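# Close the valve by turning its handwheel clockwise

## Task

Close the valve by rotating the handwheel clockwise as viewed from above until it stops turning and is snug. Tightening it too hard costs score.

## Robot and tools

Robot: two seven-joint arms, left_arm and right_arm, each ending in a two-finger gripper. The scene frame has its origin at table-top height, midway between the nominal bases. +z is up, +x points out over the table, and left_arm sits on the +y side; the names do not match image sides. Calibrated bases are left_arm (+0.055, +0.374, +0.269) m and right_arm (-0.041, -0.262, +0.269) m. The fingers point along the gripper's own +z and close along its x. end_effector_position is the point between the pads, and the fingertips reach 17.5 mm past it.

execute_actions(actions, cameras): actions is a list of actions. Each action is a table of 1 to 15 rows, one row per 1/30 s step. A short table repeats its last row until 15 steps have run. Every row holds 18 numbers in [-1, 1], left arm first, then right arm: dx, dy, dz, rx, ry, rz, gripper position, force_limit, speed. Both arms' numbers must be present even if only one moves. The six pose numbers are offsets, not a pose. They count from that arm's Hand target as it stood when the action began, along that Hand target's own axes. Every row in an action is measured from that same start, so rows do not add up. A new action re-bases, though, so sending the same offset again moves the arm further. Scale: 1.0 equals 0.6 m or 180 degrees. rx, ry and rz together form one rotation vector. All six at 0 re-requests the current Hand target, which is how you make an arm catch up or hold. Each action lasts 0.5 s.

Gripper numbers are absolute commands, not offsets. position: +1 is fully open (50 mm), about -0.65 brings the pads together, and -1 grips until an object blocks them. force_limit is the per-pad force: about 20 N at -1, 102 N at 0 and 185 N at +1, possibly about 15 N more in the end. speed is the pad closing rate: 20 mm/s at -1, 85 at 0 and 150 at +1. Both start at +1. A 0 is a real command, so to keep a gripper unchanged, resend its last three numbers. After fingers stop, a new force_limit or speed only takes effect with a position change of at least 0.01.

move(target, speed, blend, blocking, cameras): steers grippers in straight lines. target is either one 18-number row or a list of up to 15 rows. Every row's offsets count from the Hand targets at the start of the move, not from the previous row. speed is in m/s, from 0.002 to 0.5 (default 0.25). Turning is capped at twice that value in rad/s and never more than 0.873 rad/s. blend is in metres and rounds corners in a list. blocking=false returns after about 0.5 s while the motion continues. The whole move is cut off at 10 s. Moves do not avoid obstacles, and faster moves lag and overshoot more. The result ends with a 'move:' line. done means the arm is at rest within 3 mm and 2 degrees. Other endings are off_target, moving, held (a check withheld a step) and fault. limits=paced means a pose was clipped, and limits=held means steps were withheld.

wait(seconds 0-10) lets time pass. stop brakes a running move. zoom_image(camera, region [x0,y0,x1,y1] in pixels, at most 504 by 504) enlarges part of the newest image. Cameras are cam_head_left, cam_head_right, cam_left_wrist and cam_right_wrist, each 896x504. clear_fault(arm) clears a reported torque fault. finished_scene(scene: 1 or 2) ends the scene for good.

Reading results: positions (m) and quat_wxyz are in the scene frame. 'Hand target' is the last commanded pose after clipping, and the next offsets start from it. The gripper often rests a little short of it; resend zeros or the missing distance. object_status codes: 0 moving, 1 blocked while opening, 2 blocked while closing (a grip), 3 reached the command or pads met. The opening in mm is about (250 - position_measured) x 0.202. Joint torques are listed in joint order and change at rest only with contact or load. Flange force is along the gripper's own x y z and carries an offset error; rows-only calls drop it. Joint velocities 'within noise' means the arm is still.

Limits: each control step turns the commanded orientation at most 32 degrees from the measured one. A clearance check withholds commands that bring the arms too close, counting each mounting plate and its half of the frame as part of its arm. Torque limits are 104.5 N m for the first four joints and 51.3 N m for the last three. A joint straying more than 5 degrees from its plan also counts as a fault. A faulted arm stays stopped until clear_fault. Motors heat up when holding loads, reaching far, or pushing; a MOTOR HOT line appears at 60 °C, and at 75 °C the arm sinks for 30 to 60 s or more. Thinking time lets the scene run on.

Valve approach: find the wheel in the head cameras. Put one gripper over a rim or spoke, open, lower, grip with position -1, and confirm object_status 2. Then rotate about vertical. Clockwise from above is a negative turn about scene +z. With the gripper pointing straight down, that is a positive rz offset in its own axes. Turn in modest steps and regrip when the wrist nears its limits. Near the end, watch joint torques and flange force, and stop once the wheel no longer turns. Then release, open, and lift clear before finishing.

Avoid: targets even a few mm past firm contact, since the arms are stiff and press hard. Also avoid fast contact, arm-to-arm contact or grips on the other gripper, extra torque after the wheel locks, and anything falling off the table.

Each tool is called as name(argument=value, ...) on one line, values as JSON.

## Session

execute_actions(actions=[])

Scene clock: 0.00 s.
left_arm: end_effector_position=(+0.1220, +0.0775, +0.2086) position_measured=3 object_status=3 end_effector_quat_wxyz=(+0.014, +0.259, +0.956, +0.133) | right_arm: end_effector_position=(+0.3264, -0.2420, +0.1096) position_measured=3 object_status=3 end_effector_quat_wxyz=(-0.448, +0.690, +0.509, -0.254)
Joint positions: left_arm=[1.194 0.887 0.331 2.091 2.384 -0.586 1.617] | right_arm=[0.181 1.738 -0.296 0.601 -0.002 1.843 1.347]
Joint velocities: within noise
Joint torques (N m): no reading
Flange force (N): no reading
Hand target: left_arm +0.1220, +0.0775, +0.2086; +0.014, +0.259, +0.956, +0.133 | right_arm +0.3264, -0.2420, +0.1096; -0.448, +0.690, +0.509, -0.254
Tool commands: left_gripper/position=+1.0 left_gripper/force_limit=+1.0 left_gripper/speed=+1.0 right_gripper/position=+1.0 right_gripper/force_limit=+1.0 right_gripper/speed=+1.0

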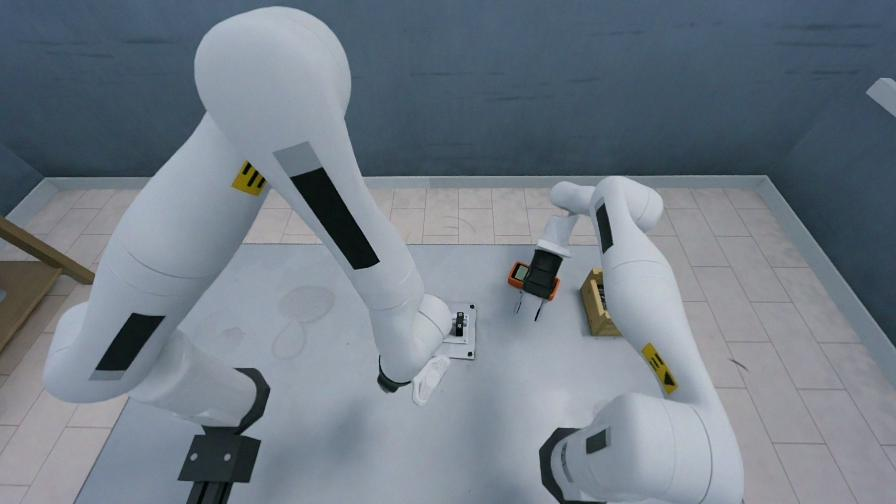

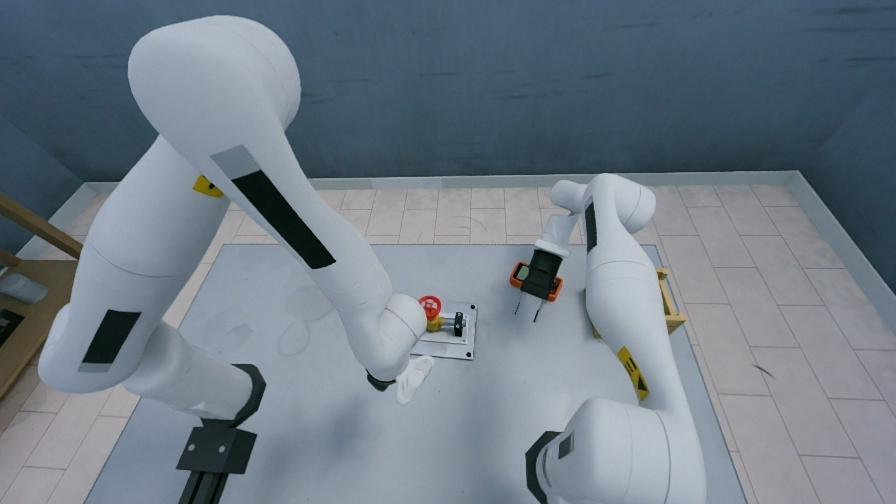

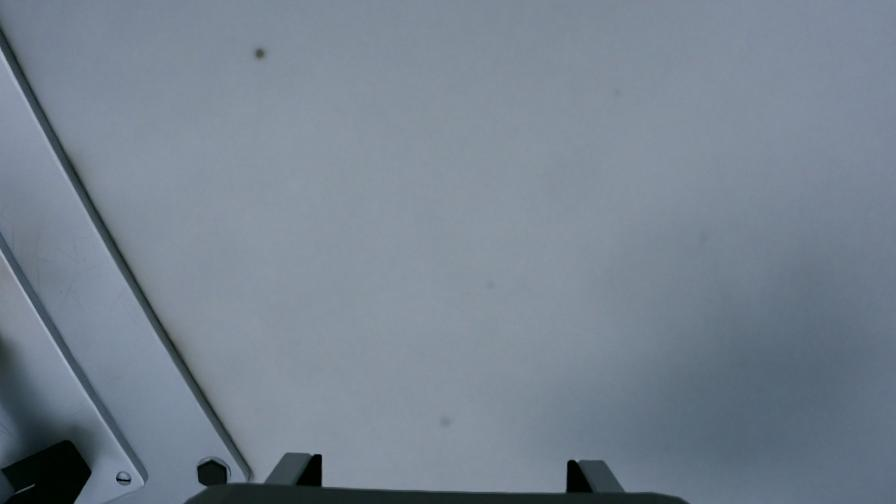

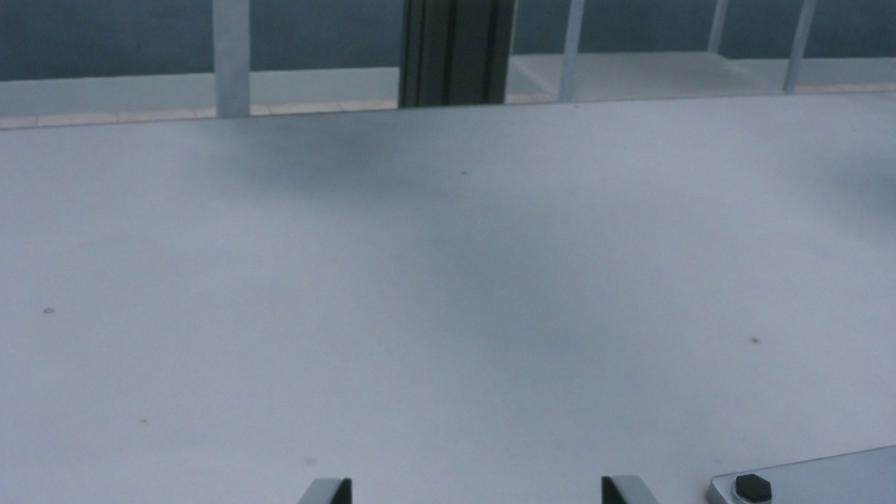

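zoom_image(camera="cam_head_right", region=[380, 270, 500, 380])

zoom_image(camera="cam_head_left", region=[380, 270, 500, 380])

Scaled by 4.200 from the camera's 896x504 image, which has a finer 1280x720 frame.

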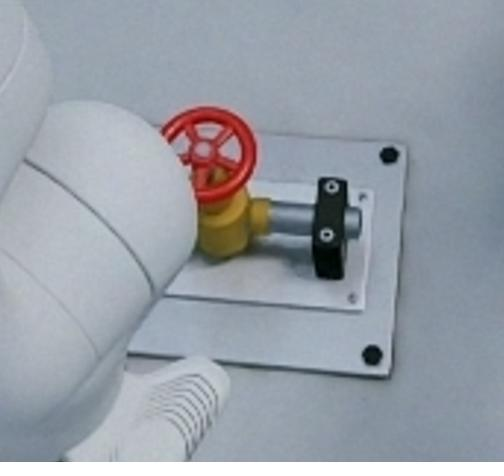

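Scaled by 4.200 from the camera's 896x504 image, which has a finer 1280x720 frame.

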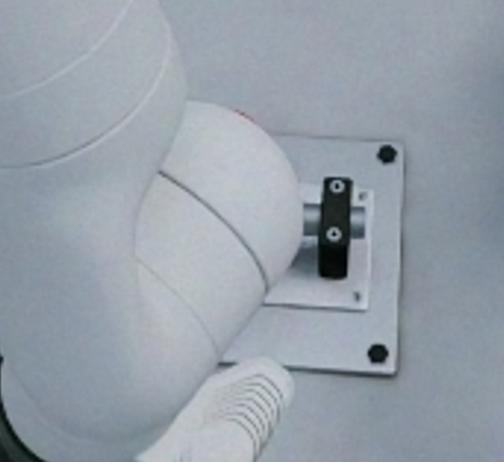

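move(target=[-0.379,0.3225,-0.084,0.0842,-0.0133,-0.0017,0,0,0,0,0,0,0,0,0,1,1,1], speed=0.12)

Scene clock: 5.13 s.
left_arm: end_effector_position=(+0.4092, +0.1120, +0.2981) position_measured=152 object_status=3 end_effector_quat_wxyz=(+0.000, +0.259, +0.966, +0.000) | right_arm: end_effector_position=(+0.3264, -0.2420, +0.1096) position_measured=3 object_status=3 end_effector_quat_wxyz=(-0.448, +0.690, +0.509, -0.254)
Joint positions: left_arm=[0.201 0.755 0.613 1.878 2.485 -0.725 0.665] | right_arm=[0.181 1.738 -0.296 0.601 -0.002 1.843 1.347]
Joint velocities: within noise
Joint torques (N m): left_arm=[0.06 -17.16 3.55 -6.46 -0.06 0.39 -0.21] | right_arm=[0.1 -24.13 -1.91 -3.99 -0.78 2.73 -0.55]
Flange force (N): left_arm=[5.0 -0.2 -1.4] | right_arm=[-0.6 -4.5 1.5]
Hand target: left_arm +0.4092, +0.1120, +0.2981; +0.000, +0.259, +0.966, +0.000 | right_arm +0.3264, -0.2420, +0.1097; -0.448, +0.690, +0.509, -0.254
Off the commanded pose: left_arm 0.000 m, 0 deg | right_arm 0.000 m, 0 deg.
move: done
camera_calibration:
cam_left_wrist: T_world_to_cam=[[-0.871615, 0.49019, 0.00145524, 0.300713], [0.490076, 0.871341, 0.0243123, -0.251475], [0.0106496, 0.0219042, -0.999703, 0.462375], [0, 0, 0, 1]] pos_world=[0.380423, 0.0615859, 0.467914]

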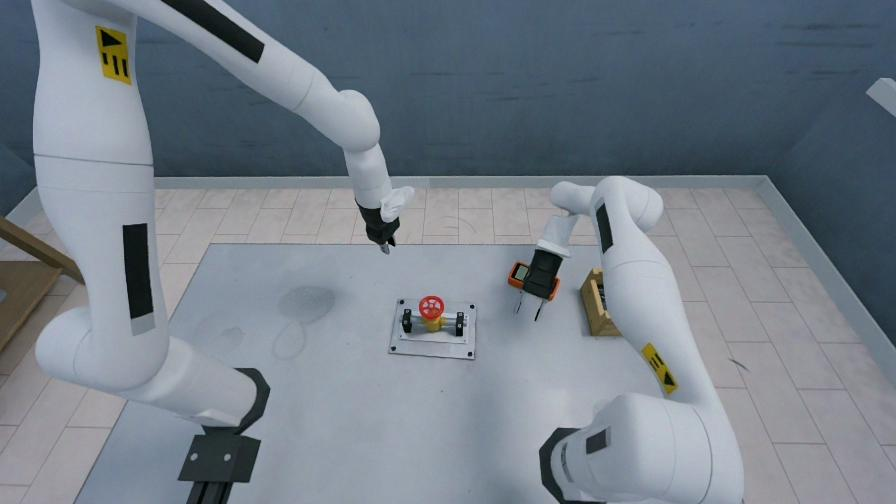

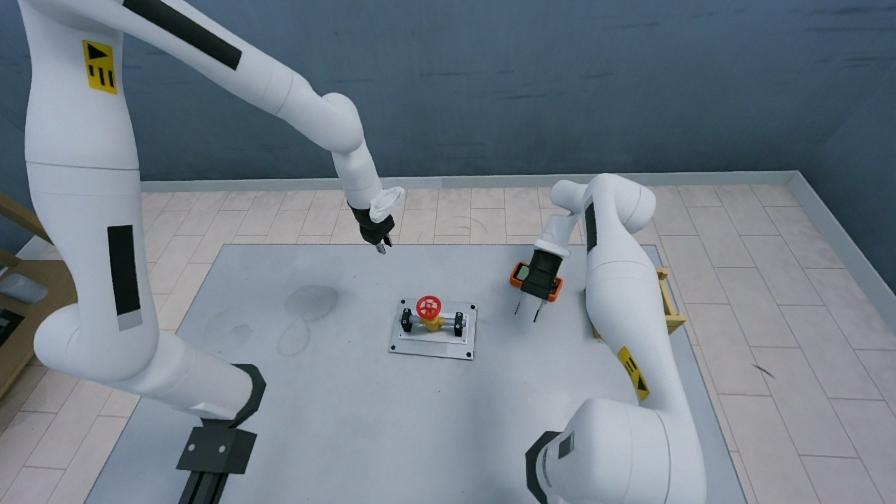

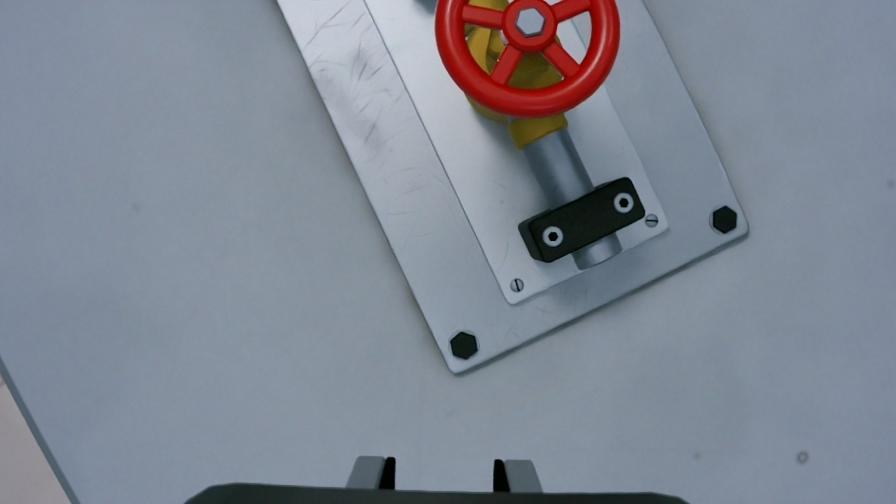

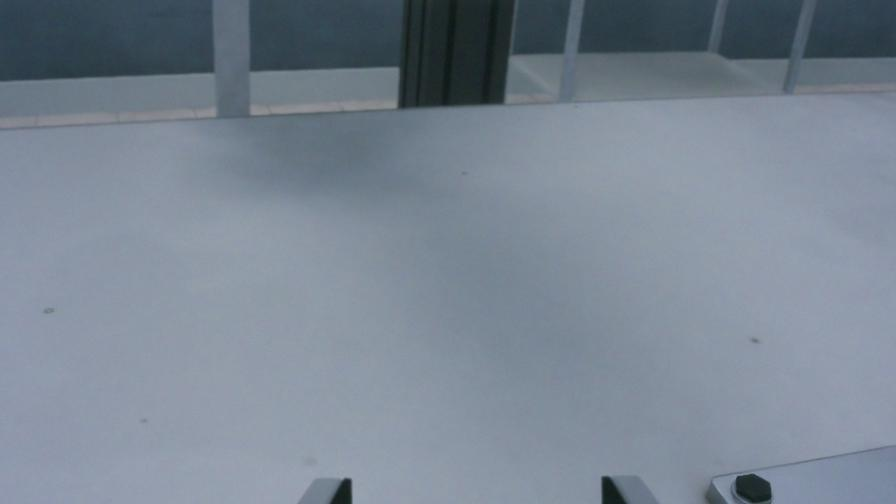

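move(target=[0.05,-0.14,0.07,0,0,0,0,0,0,0,0,0,0,0,0,1,1,1], speed=0.12, cameras=["cam_left_wrist","cam_head_right"])

Scene clock: 7.43 s.
left_arm: end_effector_position=(+0.3412, +0.0543, +0.2561) position_measured=152 object_status=3 end_effector_quat_wxyz=(+0.000, +0.259, +0.966, +0.000) | right_arm: end_effector_position=(+0.3264, -0.2420, +0.1096) position_measured=3 object_status=3 end_effector_quat_wxyz=(-0.448, +0.690, +0.509, -0.254)
Joint positions: left_arm=[0.458 0.814 0.517 1.932 2.423 -0.595 0.924] | right_arm=[0.181 1.738 -0.296 0.601 -0.002 1.843 1.347]
Joint velocities: within noise
Joint torques (N m): left_arm=[-0.07 -17.51 3.26 -5.46 -0.06 0.41 -0.17] | right_arm=[0.1 -24.1 -1.99 -4.01 -0.78 2.77 -0.52]
Flange force (N): left_arm=[4.5 0.5 -1.8] | right_arm=[-0.7 -4.9 1.7]
Hand target: left_arm +0.3412, +0.0543, +0.2561; +0.000, +0.259, +0.966, +0.000 | right_arm +0.3264, -0.2420, +0.1096; -0.448, +0.690, +0.509, -0.254
Off the commanded pose: left_arm 0.000 m, 0 deg | right_arm 0.000 m, 0 deg.
move: done
camera_calibration:
cam_left_wrist: T_world_to_cam=[[-0.87168, 0.490073, 0.00136522, 0.269798], [0.489957, 0.871406, 0.0243614, -0.166923], [0.0107492, 0.0219043, -0.999702, 0.422341], [0, 0, 0, 1]] pos_world=[0.312423, 0.00398582, 0.425914]
Images, in order (width x height): cam_head_right 896x504, cam_left_wrist 896x504.

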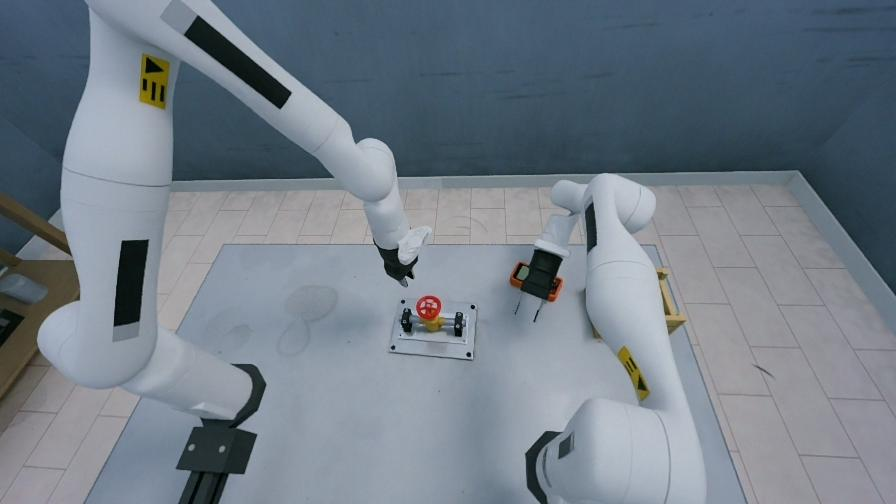

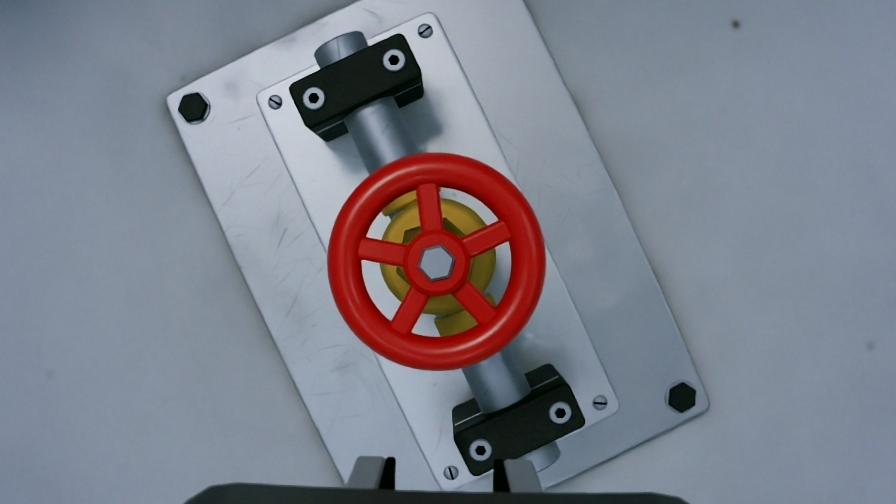

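zoom_image(camera="cam_head_right", region=[370, 220, 470, 340])

zoom_image(camera="cam_left_wrist", region=[300, 400, 600, 504])

zoom_image(camera="cam_head_right", region=[490, 240, 590, 340])

Scaled by 4.200 from the camera's 896x504 image, which has a finer 1280x720 frame.

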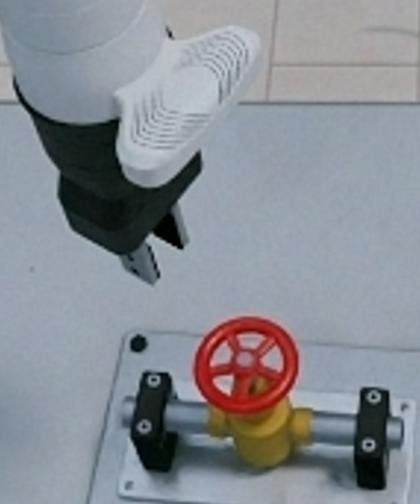

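Scaled by 1.680 from the camera's 896x504 image, which has a finer 1280x720 frame.

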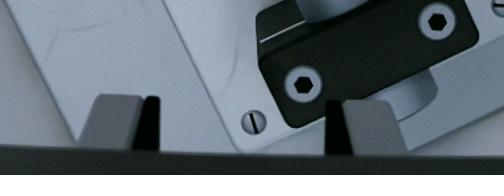

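Scaled by 5.040 from the camera's 896x504 image, which has a finer 1280x720 frame.

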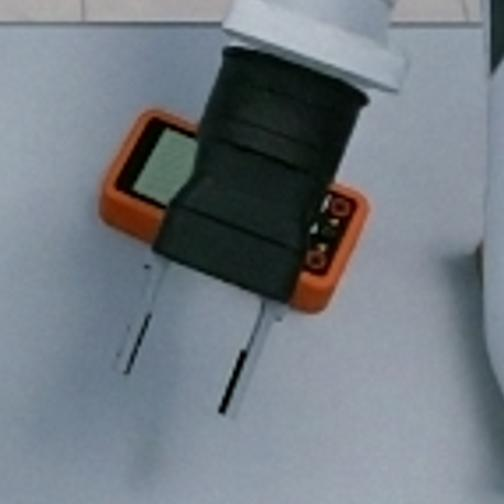

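move(target=[0.0588,-0.1966,0.0934,-0.1341,-0.2250,-0.3238,0,1,1,0,0,0,0,0,0,1,1,1], speed=0.15)

Scene clock: 18.00 s.
left_arm: end_effector_position=(+0.2515, -0.0301, +0.2001) position_measured=152 object_status=3 end_effector_quat_wxyz=(+0.368, -0.251, +0.889, +0.104) | right_arm: end_effector_position=(+0.3264, -0.2420, +0.1096) position_measured=3 object_status=3 end_effector_quat_wxyz=(-0.448, +0.690, +0.509, -0.254)
Joint positions: left_arm=[1.696 1.202 -0.26 1.495 2.617 -0.968 2.498] | right_arm=[0.181 1.738 -0.296 0.601 -0.002 1.843 1.347]
Joint velocities: within noise
Joint torques (N m): left_arm=[-0.31 -21.73 -3.92 -4.34 -1.26 -1.57 -0.15] | right_arm=[0.13 -24.14 -1.9 -4.03 -0.76 2.76 -0.55]
Flange force (N): left_arm=[-2.9 5.1 -0.7] | right_arm=[-0.6 -4.8 1.8]
Hand target: left_arm +0.2515, -0.0301, +0.2001; +0.368, -0.251, +0.889, +0.104 | right_arm +0.3264, -0.2420, +0.1097; -0.448, +0.690, +0.509, -0.254
Off the commanded pose: left_arm 0.000 m, 0 deg | right_arm 0.000 m, 0 deg.
move: done
camera_calibration:
cam_left_wrist: T_world_to_cam=[[-0.596827, -0.380381, -0.706475, 0.279485], [-0.54512, 0.838308, 0.00915201, 0.214345], [0.588763, 0.390576, -0.707678, 0.176417], [0, 0, 0, 1]] pos_world=[0.17978, -0.14228, 0.320334]

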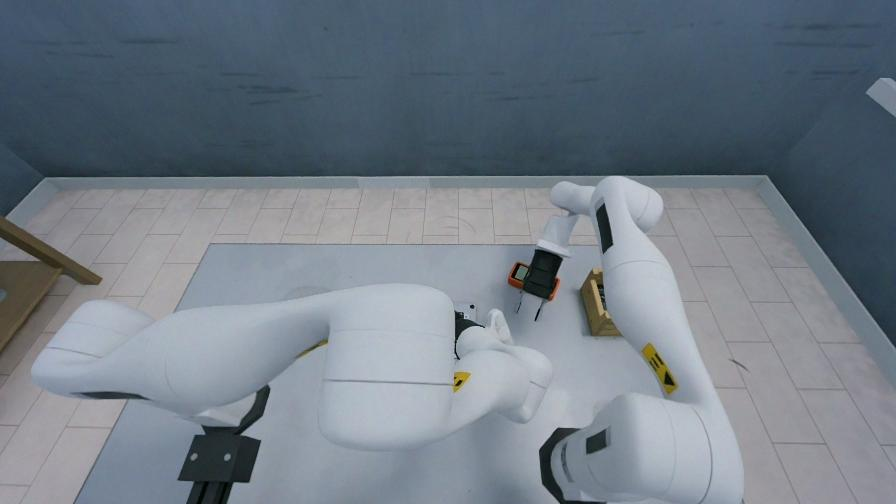

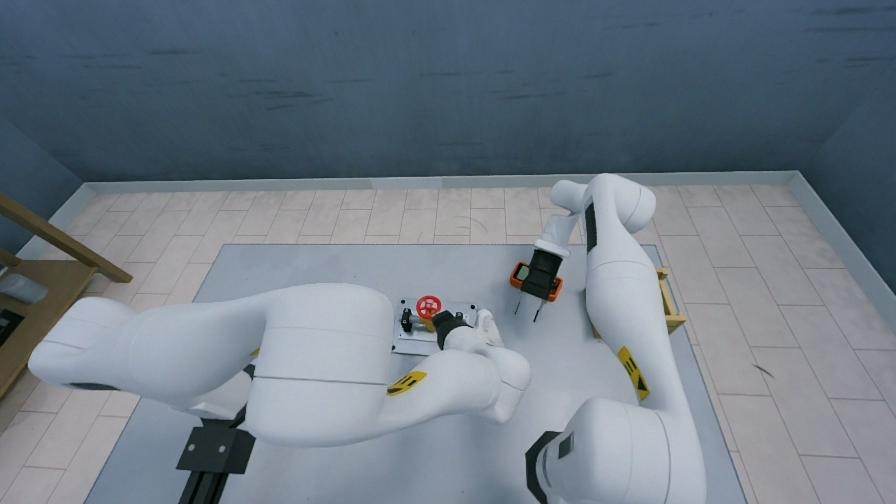

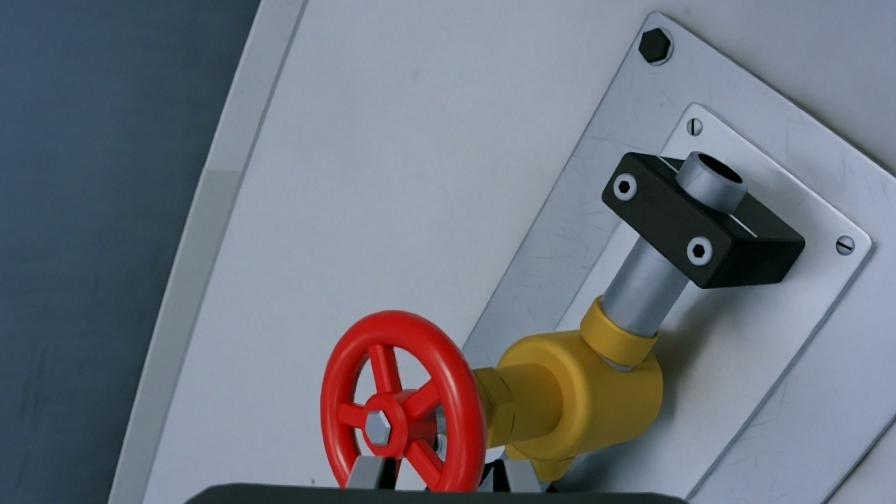

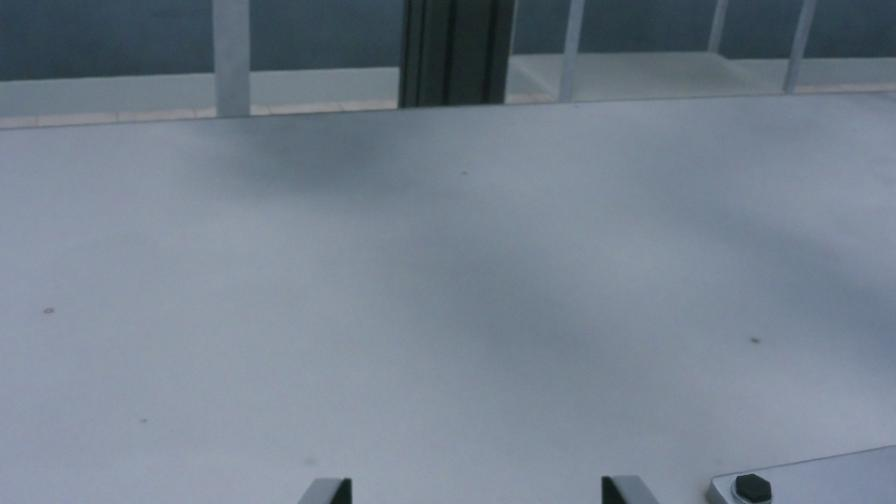

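move(target=[0.0100,0,0.0767,0,0,0,0,1,1,0,0,0,0,0,0,1,1,1], speed=0.08, cameras=["cam_left_wrist","cam_head_right"])

zoom_image(camera="cam_left_wrist", region=[250, 330, 600, 504])

zoom_image(camera="cam_head_right", region=[390, 270, 490, 370])

Scene clock: 20.03 s.
left_arm: end_effector_position=(+0.2756, -0.0153, +0.1633) position_measured=152 object_status=3 end_effector_quat_wxyz=(+0.368, -0.251, +0.889, +0.104) | right_arm: end_effector_position=(+0.3264, -0.2420, +0.1096) position_measured=3 object_status=3 end_effector_quat_wxyz=(-0.448, +0.690, +0.509, -0.254)
Joint positions: left_arm=[1.665 1.271 -0.281 1.513 2.595 -0.872 2.523] | right_arm=[0.181 1.738 -0.296 0.601 -0.002 1.843 1.347]
Joint velocities: within noise
Joint torques (N m): left_arm=[-0.31 -21.43 -4.22 -3.58 -1.13 -1.6 -0.13] | right_arm=[0.1 -24.18 -1.88 -4.03 -0.77 2.74 -0.53]
Flange force (N): left_arm=[-2.9 4.9 -1.3] | right_arm=[-0.6 -4.7 1.7]
Hand target: left_arm +0.2756, -0.0153, +0.1633; +0.368, -0.251, +0.889, +0.104 | right_arm +0.3264, -0.2420, +0.1097; -0.448, +0.690, +0.509, -0.254
Off the commanded pose: left_arm 0.000 m, 0 deg | right_arm 0.000 m, 0 deg.
move: done
camera_calibration:
cam_left_wrist: T_world_to_cam=[[-0.59685, -0.380396, -0.706449, 0.273436], [-0.54507, 0.838341, 0.00909271, 0.215368], [0.588786, 0.390491, -0.707706, 0.130456], [0, 0, 0, 1]] pos_world=[0.20378, -0.12748, 0.283534]
Images, in order (width x height): cam_head_right 896x504, cam_left_wrist 896x504.

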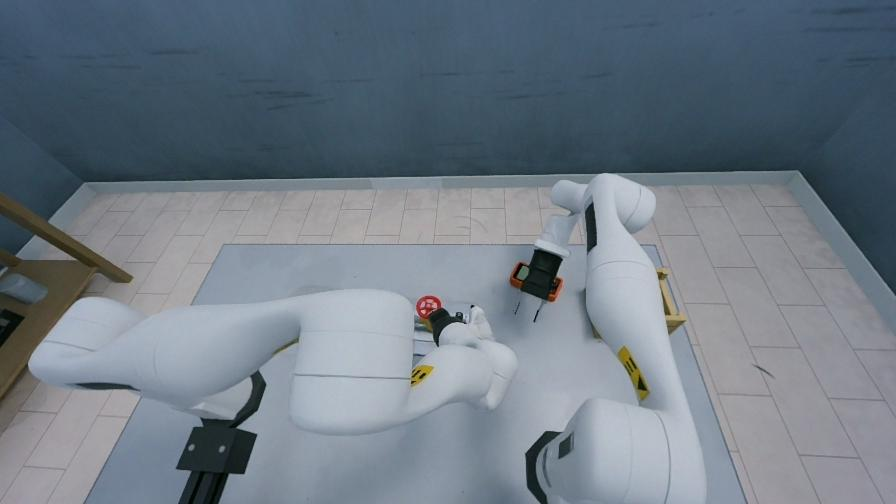

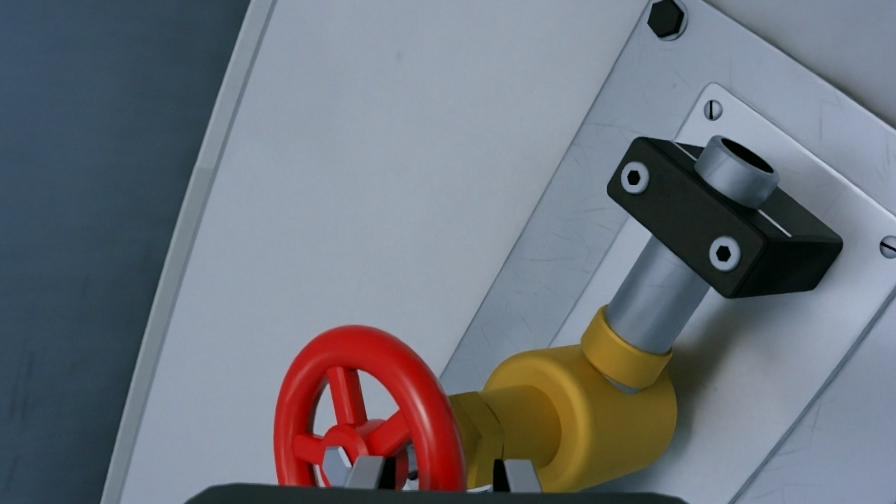

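Scaled by 1.440 from the camera's 896x504 image, which has a finer 1280x720 frame.

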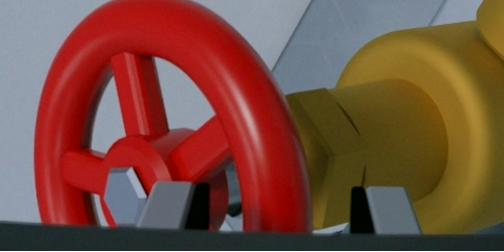

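Scaled by 5.040 from the camera's 896x504 image, which has a finer 1280x720 frame.

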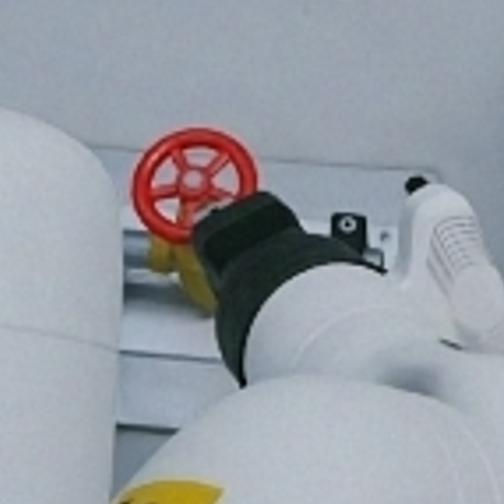

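move(target=[0,0,0.0338,0,0,0,0,1,1,0,0,0,0,0,0,1,1,1], speed=0.04, cameras=["cam_left_wrist","cam_head_right"])

zoom_image(camera="cam_left_wrist", region=[200, 330, 600, 504])

Scene clock: 21.33 s.
left_arm: end_effector_position=(+0.2878, -0.0079, +0.1490) position_measured=152 object_status=3 end_effector_quat_wxyz=(+0.368, -0.251, +0.889, +0.104) | right_arm: end_effector_position=(+0.3264, -0.2420, +0.1096) position_measured=3 object_status=3 end_effector_quat_wxyz=(-0.448, +0.690, +0.509, -0.254)
Joint positions: left_arm=[1.649 1.299 -0.293 1.521 2.583 -0.829 2.532] | right_arm=[0.181 1.738 -0.296 0.601 -0.002 1.843 1.347]
Joint velocities: within noise
Joint torques (N m): left_arm=[-7.02 -11.71 -6.55 -2.83 -1.72 1.65 -0.26] | right_arm=[0.17 -24.23 -1.91 -3.98 -0.82 2.75 -0.56]
Flange force (N): left_arm=[-8.3 11.6 -28.9] | right_arm=[-0.6 -4.1 1.4]
Hand target: left_arm +0.2878, -0.0078, +0.1489; +0.368, -0.251, +0.889, +0.104 | right_arm +0.3264, -0.2420, +0.1096; -0.448, +0.690, +0.509, -0.254
Off the commanded pose: left_arm 0.000 m, 0 deg | right_arm 0.000 m, 0 deg.
move: done
camera_calibration:
cam_left_wrist: T_world_to_cam=[[-0.596929, -0.380415, -0.706371, 0.273424], [-0.545004, 0.838385, 0.00905242, 0.215946], [0.588767, 0.390379, -0.707784, 0.110274], [0, 0, 0, 1]] pos_world=[0.21598, -0.12008, 0.269235]
Images, in order (width x height): cam_head_right 896x504, cam_left_wrist 896x504.

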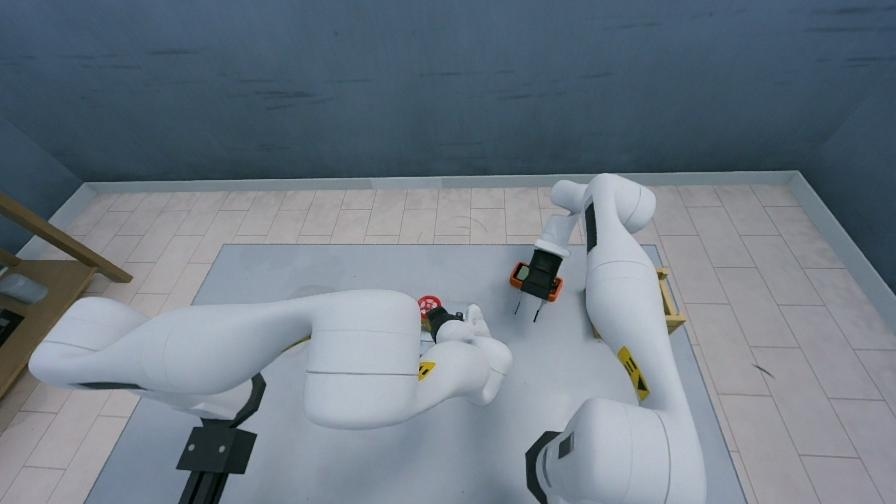

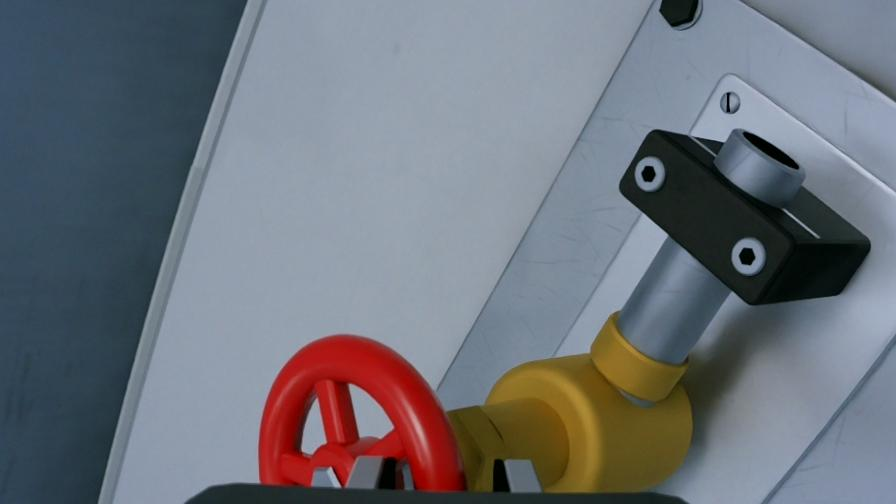

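Scaled by 1.260 from the camera's 896x504 image, which has a finer 1280x720 frame.

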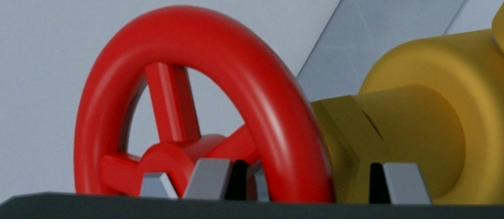

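move(target=[0.001,0,-0.0045,0,0,0,0,1,1,0,0,0,0,0,0,1,1,1], speed=0.04, cameras=[])

Scene clock: 22.27 s.
left_arm: end_effector_position=(+0.2858, -0.0090, +0.1504) position_measured=152 object_status=3 end_effector_quat_wxyz=(+0.368, -0.251, +0.889, +0.104) | right_arm: end_effector_position=(+0.3264, -0.2420, +0.1096) position_measured=3 object_status=3 end_effector_quat_wxyz=(-0.448, +0.690, +0.509, -0.254)
Joint positions: left_arm=[1.651 1.297 -0.291 1.519 2.585 -0.835 2.531] | right_arm=[0.181 1.738 -0.296 0.601 -0.002 1.843 1.347]
Joint velocities: within noise
Joint torques (N m): left_arm=[-0.24 -21.33 -4.3 -3.37 -1.09 -1.56 -0.14] | right_arm=[0.12 -24.25 -1.92 -3.99 -0.8 2.72 -0.59]
Flange force (N): left_arm=[-3.0 4.8 -1.5] | right_arm=[-0.6 -4.0 1.3]
Hand target: left_arm +0.2859, -0.0090, +0.1504; +0.368, -0.251, +0.889, +0.104 | right_arm +0.3264, -0.2420, +0.1096; -0.448, +0.690, +0.509, -0.254
Off the commanded pose: left_arm 0.000 m, 0 deg | right_arm 0.000 m, 0 deg.
move: done
No camera images: "cameras" was empty.

move(target=[0,0,0,0,0,0,-1,-0.9,-1,0,0,0,0,0,0,1,1,1], cameras=["cam_left_wrist","cam_head_right"])

zoom_image(camera="cam_left_wrist", region=[200, 330, 600, 504])

Scene clock: 23.13 s.
left_arm: end_effector_position=(+0.2859, -0.0090, +0.1505) position_measured=189 object_status=2 end_effector_quat_wxyz=(+0.368, -0.251, +0.889, +0.104) | right_arm: end_effector_position=(+0.3264, -0.2420, +0.1096) position_measured=3 object_status=3 end_effector_quat_wxyz=(-0.448, +0.690, +0.509, -0.254)
Joint positions: left_arm=[1.651 1.296 -0.291 1.519 2.585 -0.835 2.531] | right_arm=[0.181 1.738 -0.296 0.601 -0.002 1.843 1.347]
Joint velocities: within noise
Joint torques (N m): left_arm=[4.02 -18.21 4.31 -8.61 1.44 4.89 0.14] | right_arm=[0.12 -24.16 -1.94 -4.06 -0.78 2.73 -0.57]
Flange force (N): left_arm=[-23.7 8.6 -7.6] | right_arm=[-0.8 -4.9 1.8]
Hand target: left_arm +0.2859, -0.0090, +0.1504; +0.368, -0.251, +0.889, +0.104 | right_arm +0.3264, -0.2420, +0.1096; -0.448, +0.690, +0.509, -0.254
Off the commanded pose: left_arm 0.000 m, 0 deg | right_arm 0.000 m, 0 deg.
move: done
camera_calibration:
cam_left_wrist: T_world_to_cam=[[-0.596734, -0.380405, -0.706541, 0.272898], [-0.545081, 0.838335, 0.00900452, 0.215926], [0.588893, 0.390496, -0.707615, 0.112865], [0, 0, 0, 1]] pos_world=[0.21408, -0.12128, 0.270734]
Images, in order (width x height): cam_head_right 896x504, cam_left_wrist 896x504.

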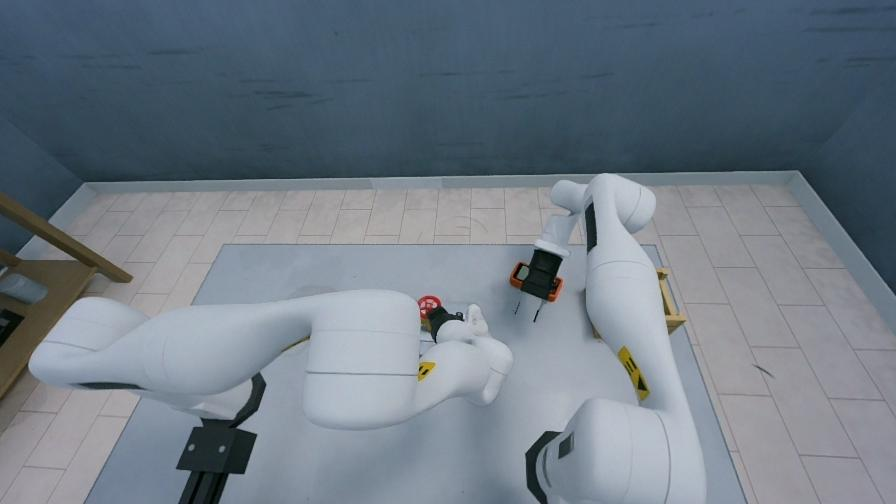

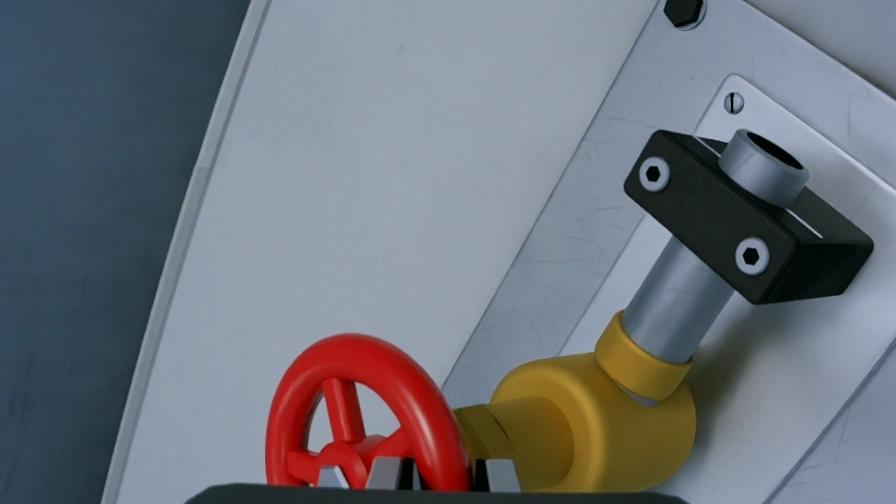

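Scaled by 1.260 from the camera's 896x504 image, which has a finer 1280x720 frame.

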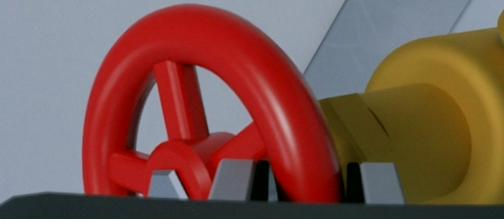

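move(target=[-0.001,0,0,0,0,0,-1,-0.9,-1,0,0,0,0,0,0,1,1,1], cameras=[])

Scene clock: 25.10 s.
left_arm: end_effector_position=(+0.2862, -0.0088, +0.1508) position_measured=189 object_status=2 end_effector_quat_wxyz=(+0.368, -0.251, +0.889, +0.104) | right_arm: end_effector_position=(+0.3264, -0.2420, +0.1096) position_measured=3 object_status=3 end_effector_quat_wxyz=(-0.448, +0.690, +0.509, -0.254)
Joint positions: left_arm=[1.651 1.295 -0.291 1.52 2.584 -0.835 2.531] | right_arm=[0.181 1.738 -0.296 0.601 -0.002 1.843 1.347]
Joint velocities: within noise
Joint torques (N m): left_arm=[3.54 -18.74 3.19 -6.67 1.42 3.16 0.13] | right_arm=[0.1 -24.16 -1.94 -3.99 -0.74 2.74 -0.54]
Flange force (N): left_arm=[-19.3 5.4 -5.0] | right_arm=[-0.6 -4.4 1.5]
Hand target: left_arm +0.2862, -0.0088, +0.1509; +0.368, -0.251, +0.889, +0.104 | right_arm +0.3264, -0.2420, +0.1096; -0.448, +0.690, +0.509, -0.254
Off the commanded pose: left_arm 0.000 m, 0 deg | right_arm 0.000 m, 0 deg.
move: done
No camera images: "cameras" was empty.

move(target=[[0,0,0,0,0,0,-0.97,0,-1,0,0,0,0,0,0,1,1,1],[-0.00069,0.01117,0.00069,0.03928,0,0.03928,-0.97,0,-1,0,0,0,0,0,0,1,1,1]], speed=0.08, cameras=["cam_left_wrist"])

Scene clock: 27.60 s.
left_arm: end_effector_position=(+0.2832, -0.0028, +0.1508) position_measured=196 object_status=2 end_effector_quat_wxyz=(+0.376, -0.173, +0.908, +0.072) | right_arm: end_effector_position=(+0.3264, -0.2420, +0.1096) position_measured=3 object_status=3 end_effector_quat_wxyz=(-0.448, +0.690, +0.509, -0.254)
Joint positions: left_arm=[1.744 1.279 -0.354 1.679 2.473 -0.649 2.57] | right_arm=[0.181 1.738 -0.296 0.601 -0.002 1.843 1.347]
Joint velocities: within noise
Joint torques (N m): left_arm=[2.43 -14.96 4.42 2.11 2.87 0.32 -0.13] | right_arm=[0.12 -24.18 -1.92 -3.98 -0.76 2.74 -0.55]
Flange force (N): left_arm=[-14.0 -9.0 -2.5] | right_arm=[-0.6 -4.3 1.4]
Hand target: left_arm +0.2832, -0.0028, +0.1508; +0.376, -0.173, +0.908, +0.072 | right_arm +0.3264, -0.2420, +0.1096; -0.448, +0.690, +0.509, -0.254
Off the commanded pose: left_arm 0.000 m, 0 deg | right_arm 0.000 m, 0 deg.
move: done
camera_calibration:
cam_left_wrist: T_world_to_cam=[[-0.65392, -0.271033, -0.70635, 0.290391], [-0.391242, 0.920243, 0.00909666, 0.165773], [0.647548, 0.282302, -0.707805, 0.0954011], [0, 0, 0, 1]] pos_world=[0.192973, -0.100778, 0.271135]
Images, in order (width x height): cam_left_wrist 896x504.

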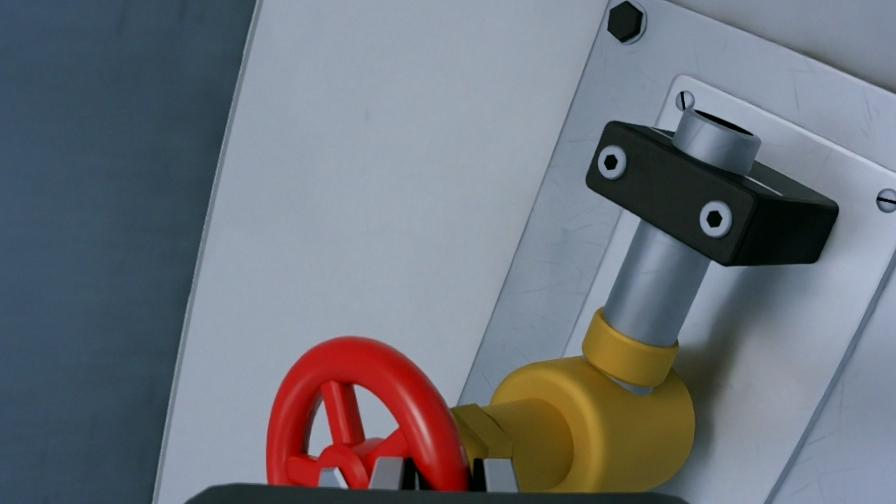

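move(target=[[-0.00069,0.01117,0.00069,0.03928,0,0.03928,-0.97,0,-1,0,0,0,0,0,0,1,1,1],[-0.00274,0.0220,0.00274,0.07856,0,0.07856,-0.97,0,-1,0,0,0,0,0,0,1,1,1],[-0.00609,0.03217,0.00609,0.11785,0,0.11785,-0.97,0,-1,0,0,0,0,0,0,1,1,1]], speed=0.12, blend=0.002, cameras=["cam_left_wrist","cam_head_left"])

Scene clock: 31.10 s.
left_arm: end_effector_position=(+0.2809, +0.0171, +0.1509) position_measured=196 object_status=2 end_effector_quat_wxyz=(+0.381, +0.068, +0.921, -0.028) | right_arm: end_effector_position=(+0.3264, -0.2420, +0.1096) position_measured=3 object_status=3 end_effector_quat_wxyz=(-0.448, +0.690, +0.509, -0.254)
Joint positions: left_arm=[2.249 1.572 -0.926 2.115 2.267 0.26 2.729] | right_arm=[0.181 1.738 -0.296 0.601 -0.002 1.843 1.347]
Joint velocities: within noise
Joint torques (N m): left_arm=[1.9 -15.46 -2.87 14.98 -1.36 -2.1 0.02] | right_arm=[0.15 -24.19 -1.96 -4.07 -0.79 2.73 -0.58]
Flange force (N): left_arm=[-3.6 -20.4 25.0] | right_arm=[-0.7 -4.9 1.9]
Hand target: left_arm +0.2809, +0.0171, +0.1509; +0.381, +0.068, +0.921, -0.028 | right_arm +0.3264, -0.2420, +0.1096; -0.448, +0.690, +0.509, -0.254
Off the commanded pose: left_arm 0.000 m, 0 deg | right_arm 0.000 m, 0 deg.
move: done
camera_calibration:
cam_left_wrist: T_world_to_cam=[[-0.701984, 0.0920826, -0.706215, 0.301567], [0.121264, 0.992581, 0.00888446, 0.00148967], [0.701793, -0.0794013, -0.707942, 0.0821784], [0, 0, 0, 1]] pos_world=[0.153842, -0.0227226, 0.271135]
Images, in order (width x height): cam_head_left 896x504, cam_left_wrist 896x504.

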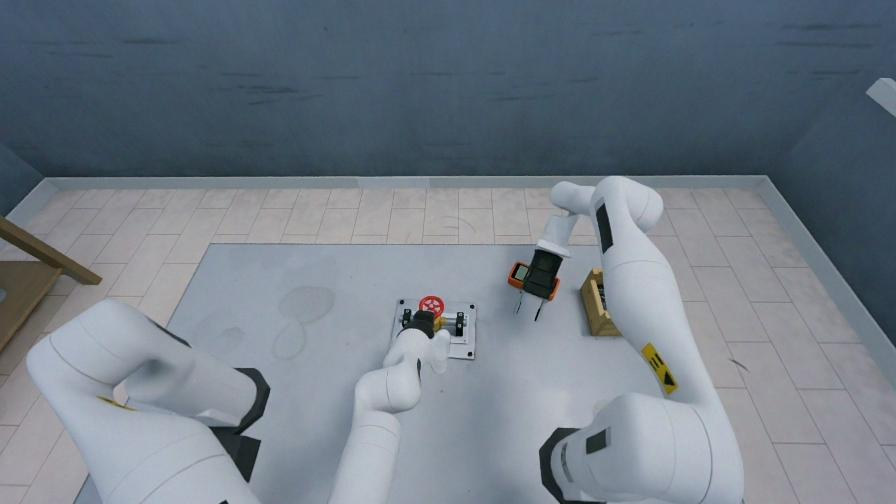

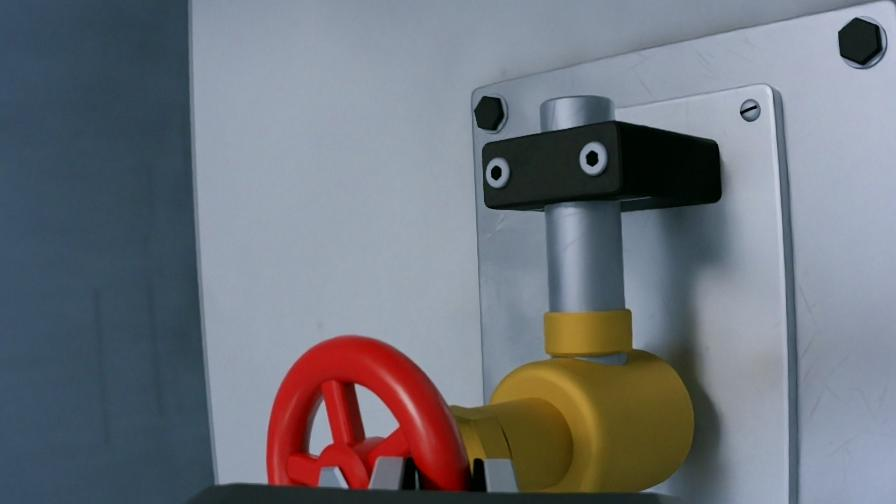

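move(target=[[-0.00069,0.01117,0.00069,0.03928,0,0.03928,-0.97,0,-1,0,0,0,0,0,0,1,1,1],[-0.00274,0.0220,0.00274,0.07856,0,0.07856,-0.97,0,-1,0,0,0,0,0,0,1,1,1],[-0.00609,0.03217,0.00609,0.11785,0,0.11785,-0.97,0,-1,0,0,0,0,0,0,1,1,1]], speed=0.12, blend=0.002, cameras=["cam_left_wrist","cam_head_left"])

Scene clock: 34.03 s.
left_arm: end_effector_position=(+0.2888, +0.0354, +0.1509) position_measured=196 object_status=2 end_effector_quat_wxyz=(+0.361, +0.304, +0.873, -0.126) | right_arm: end_effector_position=(+0.3264, -0.2420, +0.1096) position_measured=3 object_status=3 end_effector_quat_wxyz=(-0.448, +0.690, +0.509, -0.254)
Joint positions: left_arm=[2.351 2.14 -1.187 2.443 2.783 1.236 2.284] | right_arm=[0.181 1.738 -0.296 0.601 -0.002 1.843 1.347]
Joint velocities: within noise
Joint torques (N m): left_arm=[-2.31 -6.59 -1.32 28.37 -4.33 -3.6 0.09] | right_arm=[0.07 -24.17 -1.96 -4.03 -0.79 2.77 -0.57]
Flange force (N): left_arm=[-5.5 -23.2 55.5] | right_arm=[-0.8 -4.9 1.9]
Hand target: left_arm +0.2889, +0.0354, +0.1509; +0.361, +0.304, +0.873, -0.126 | right_arm +0.3264, -0.2420, +0.1097; -0.448, +0.690, +0.509, -0.254
Off the commanded pose: left_arm 0.000 m, 0 deg | right_arm 0.000 m, 0 deg.
move: done
camera_calibration:
cam_left_wrist: T_world_to_cam=[[-0.562074, 0.43065, -0.706126, 0.253058], [0.601327, 0.798957, 0.00861239, -0.149514], [0.567873, -0.419771, -0.708034, 0.128889], [0, 0, 0, 1]] pos_world=[0.158951, 0.0645801, 0.271236]
Images, in order (width x height): cam_head_left 896x504, cam_left_wrist 896x504.

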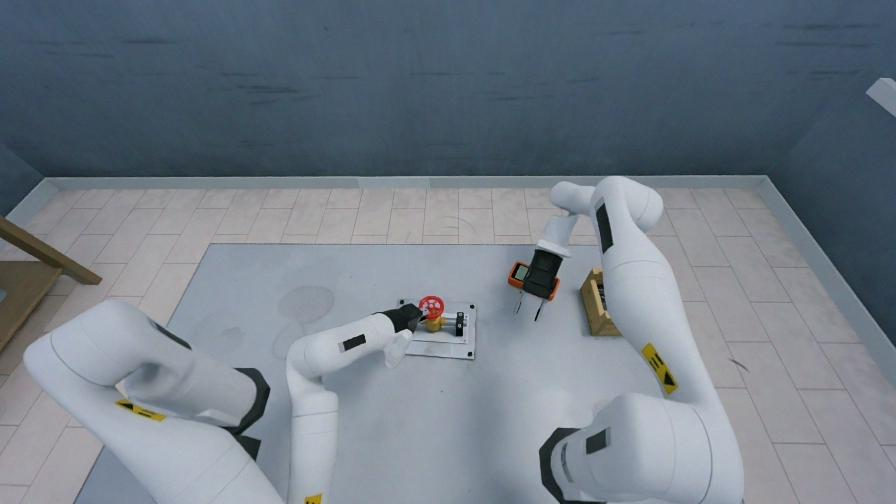

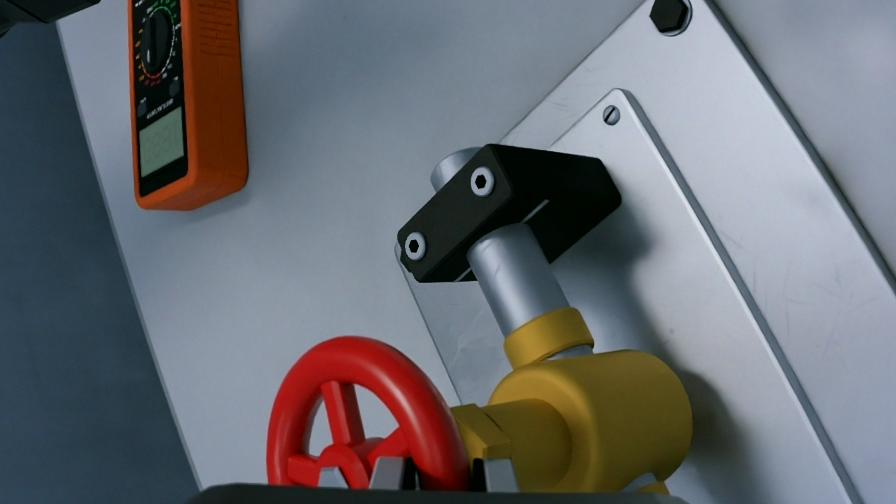

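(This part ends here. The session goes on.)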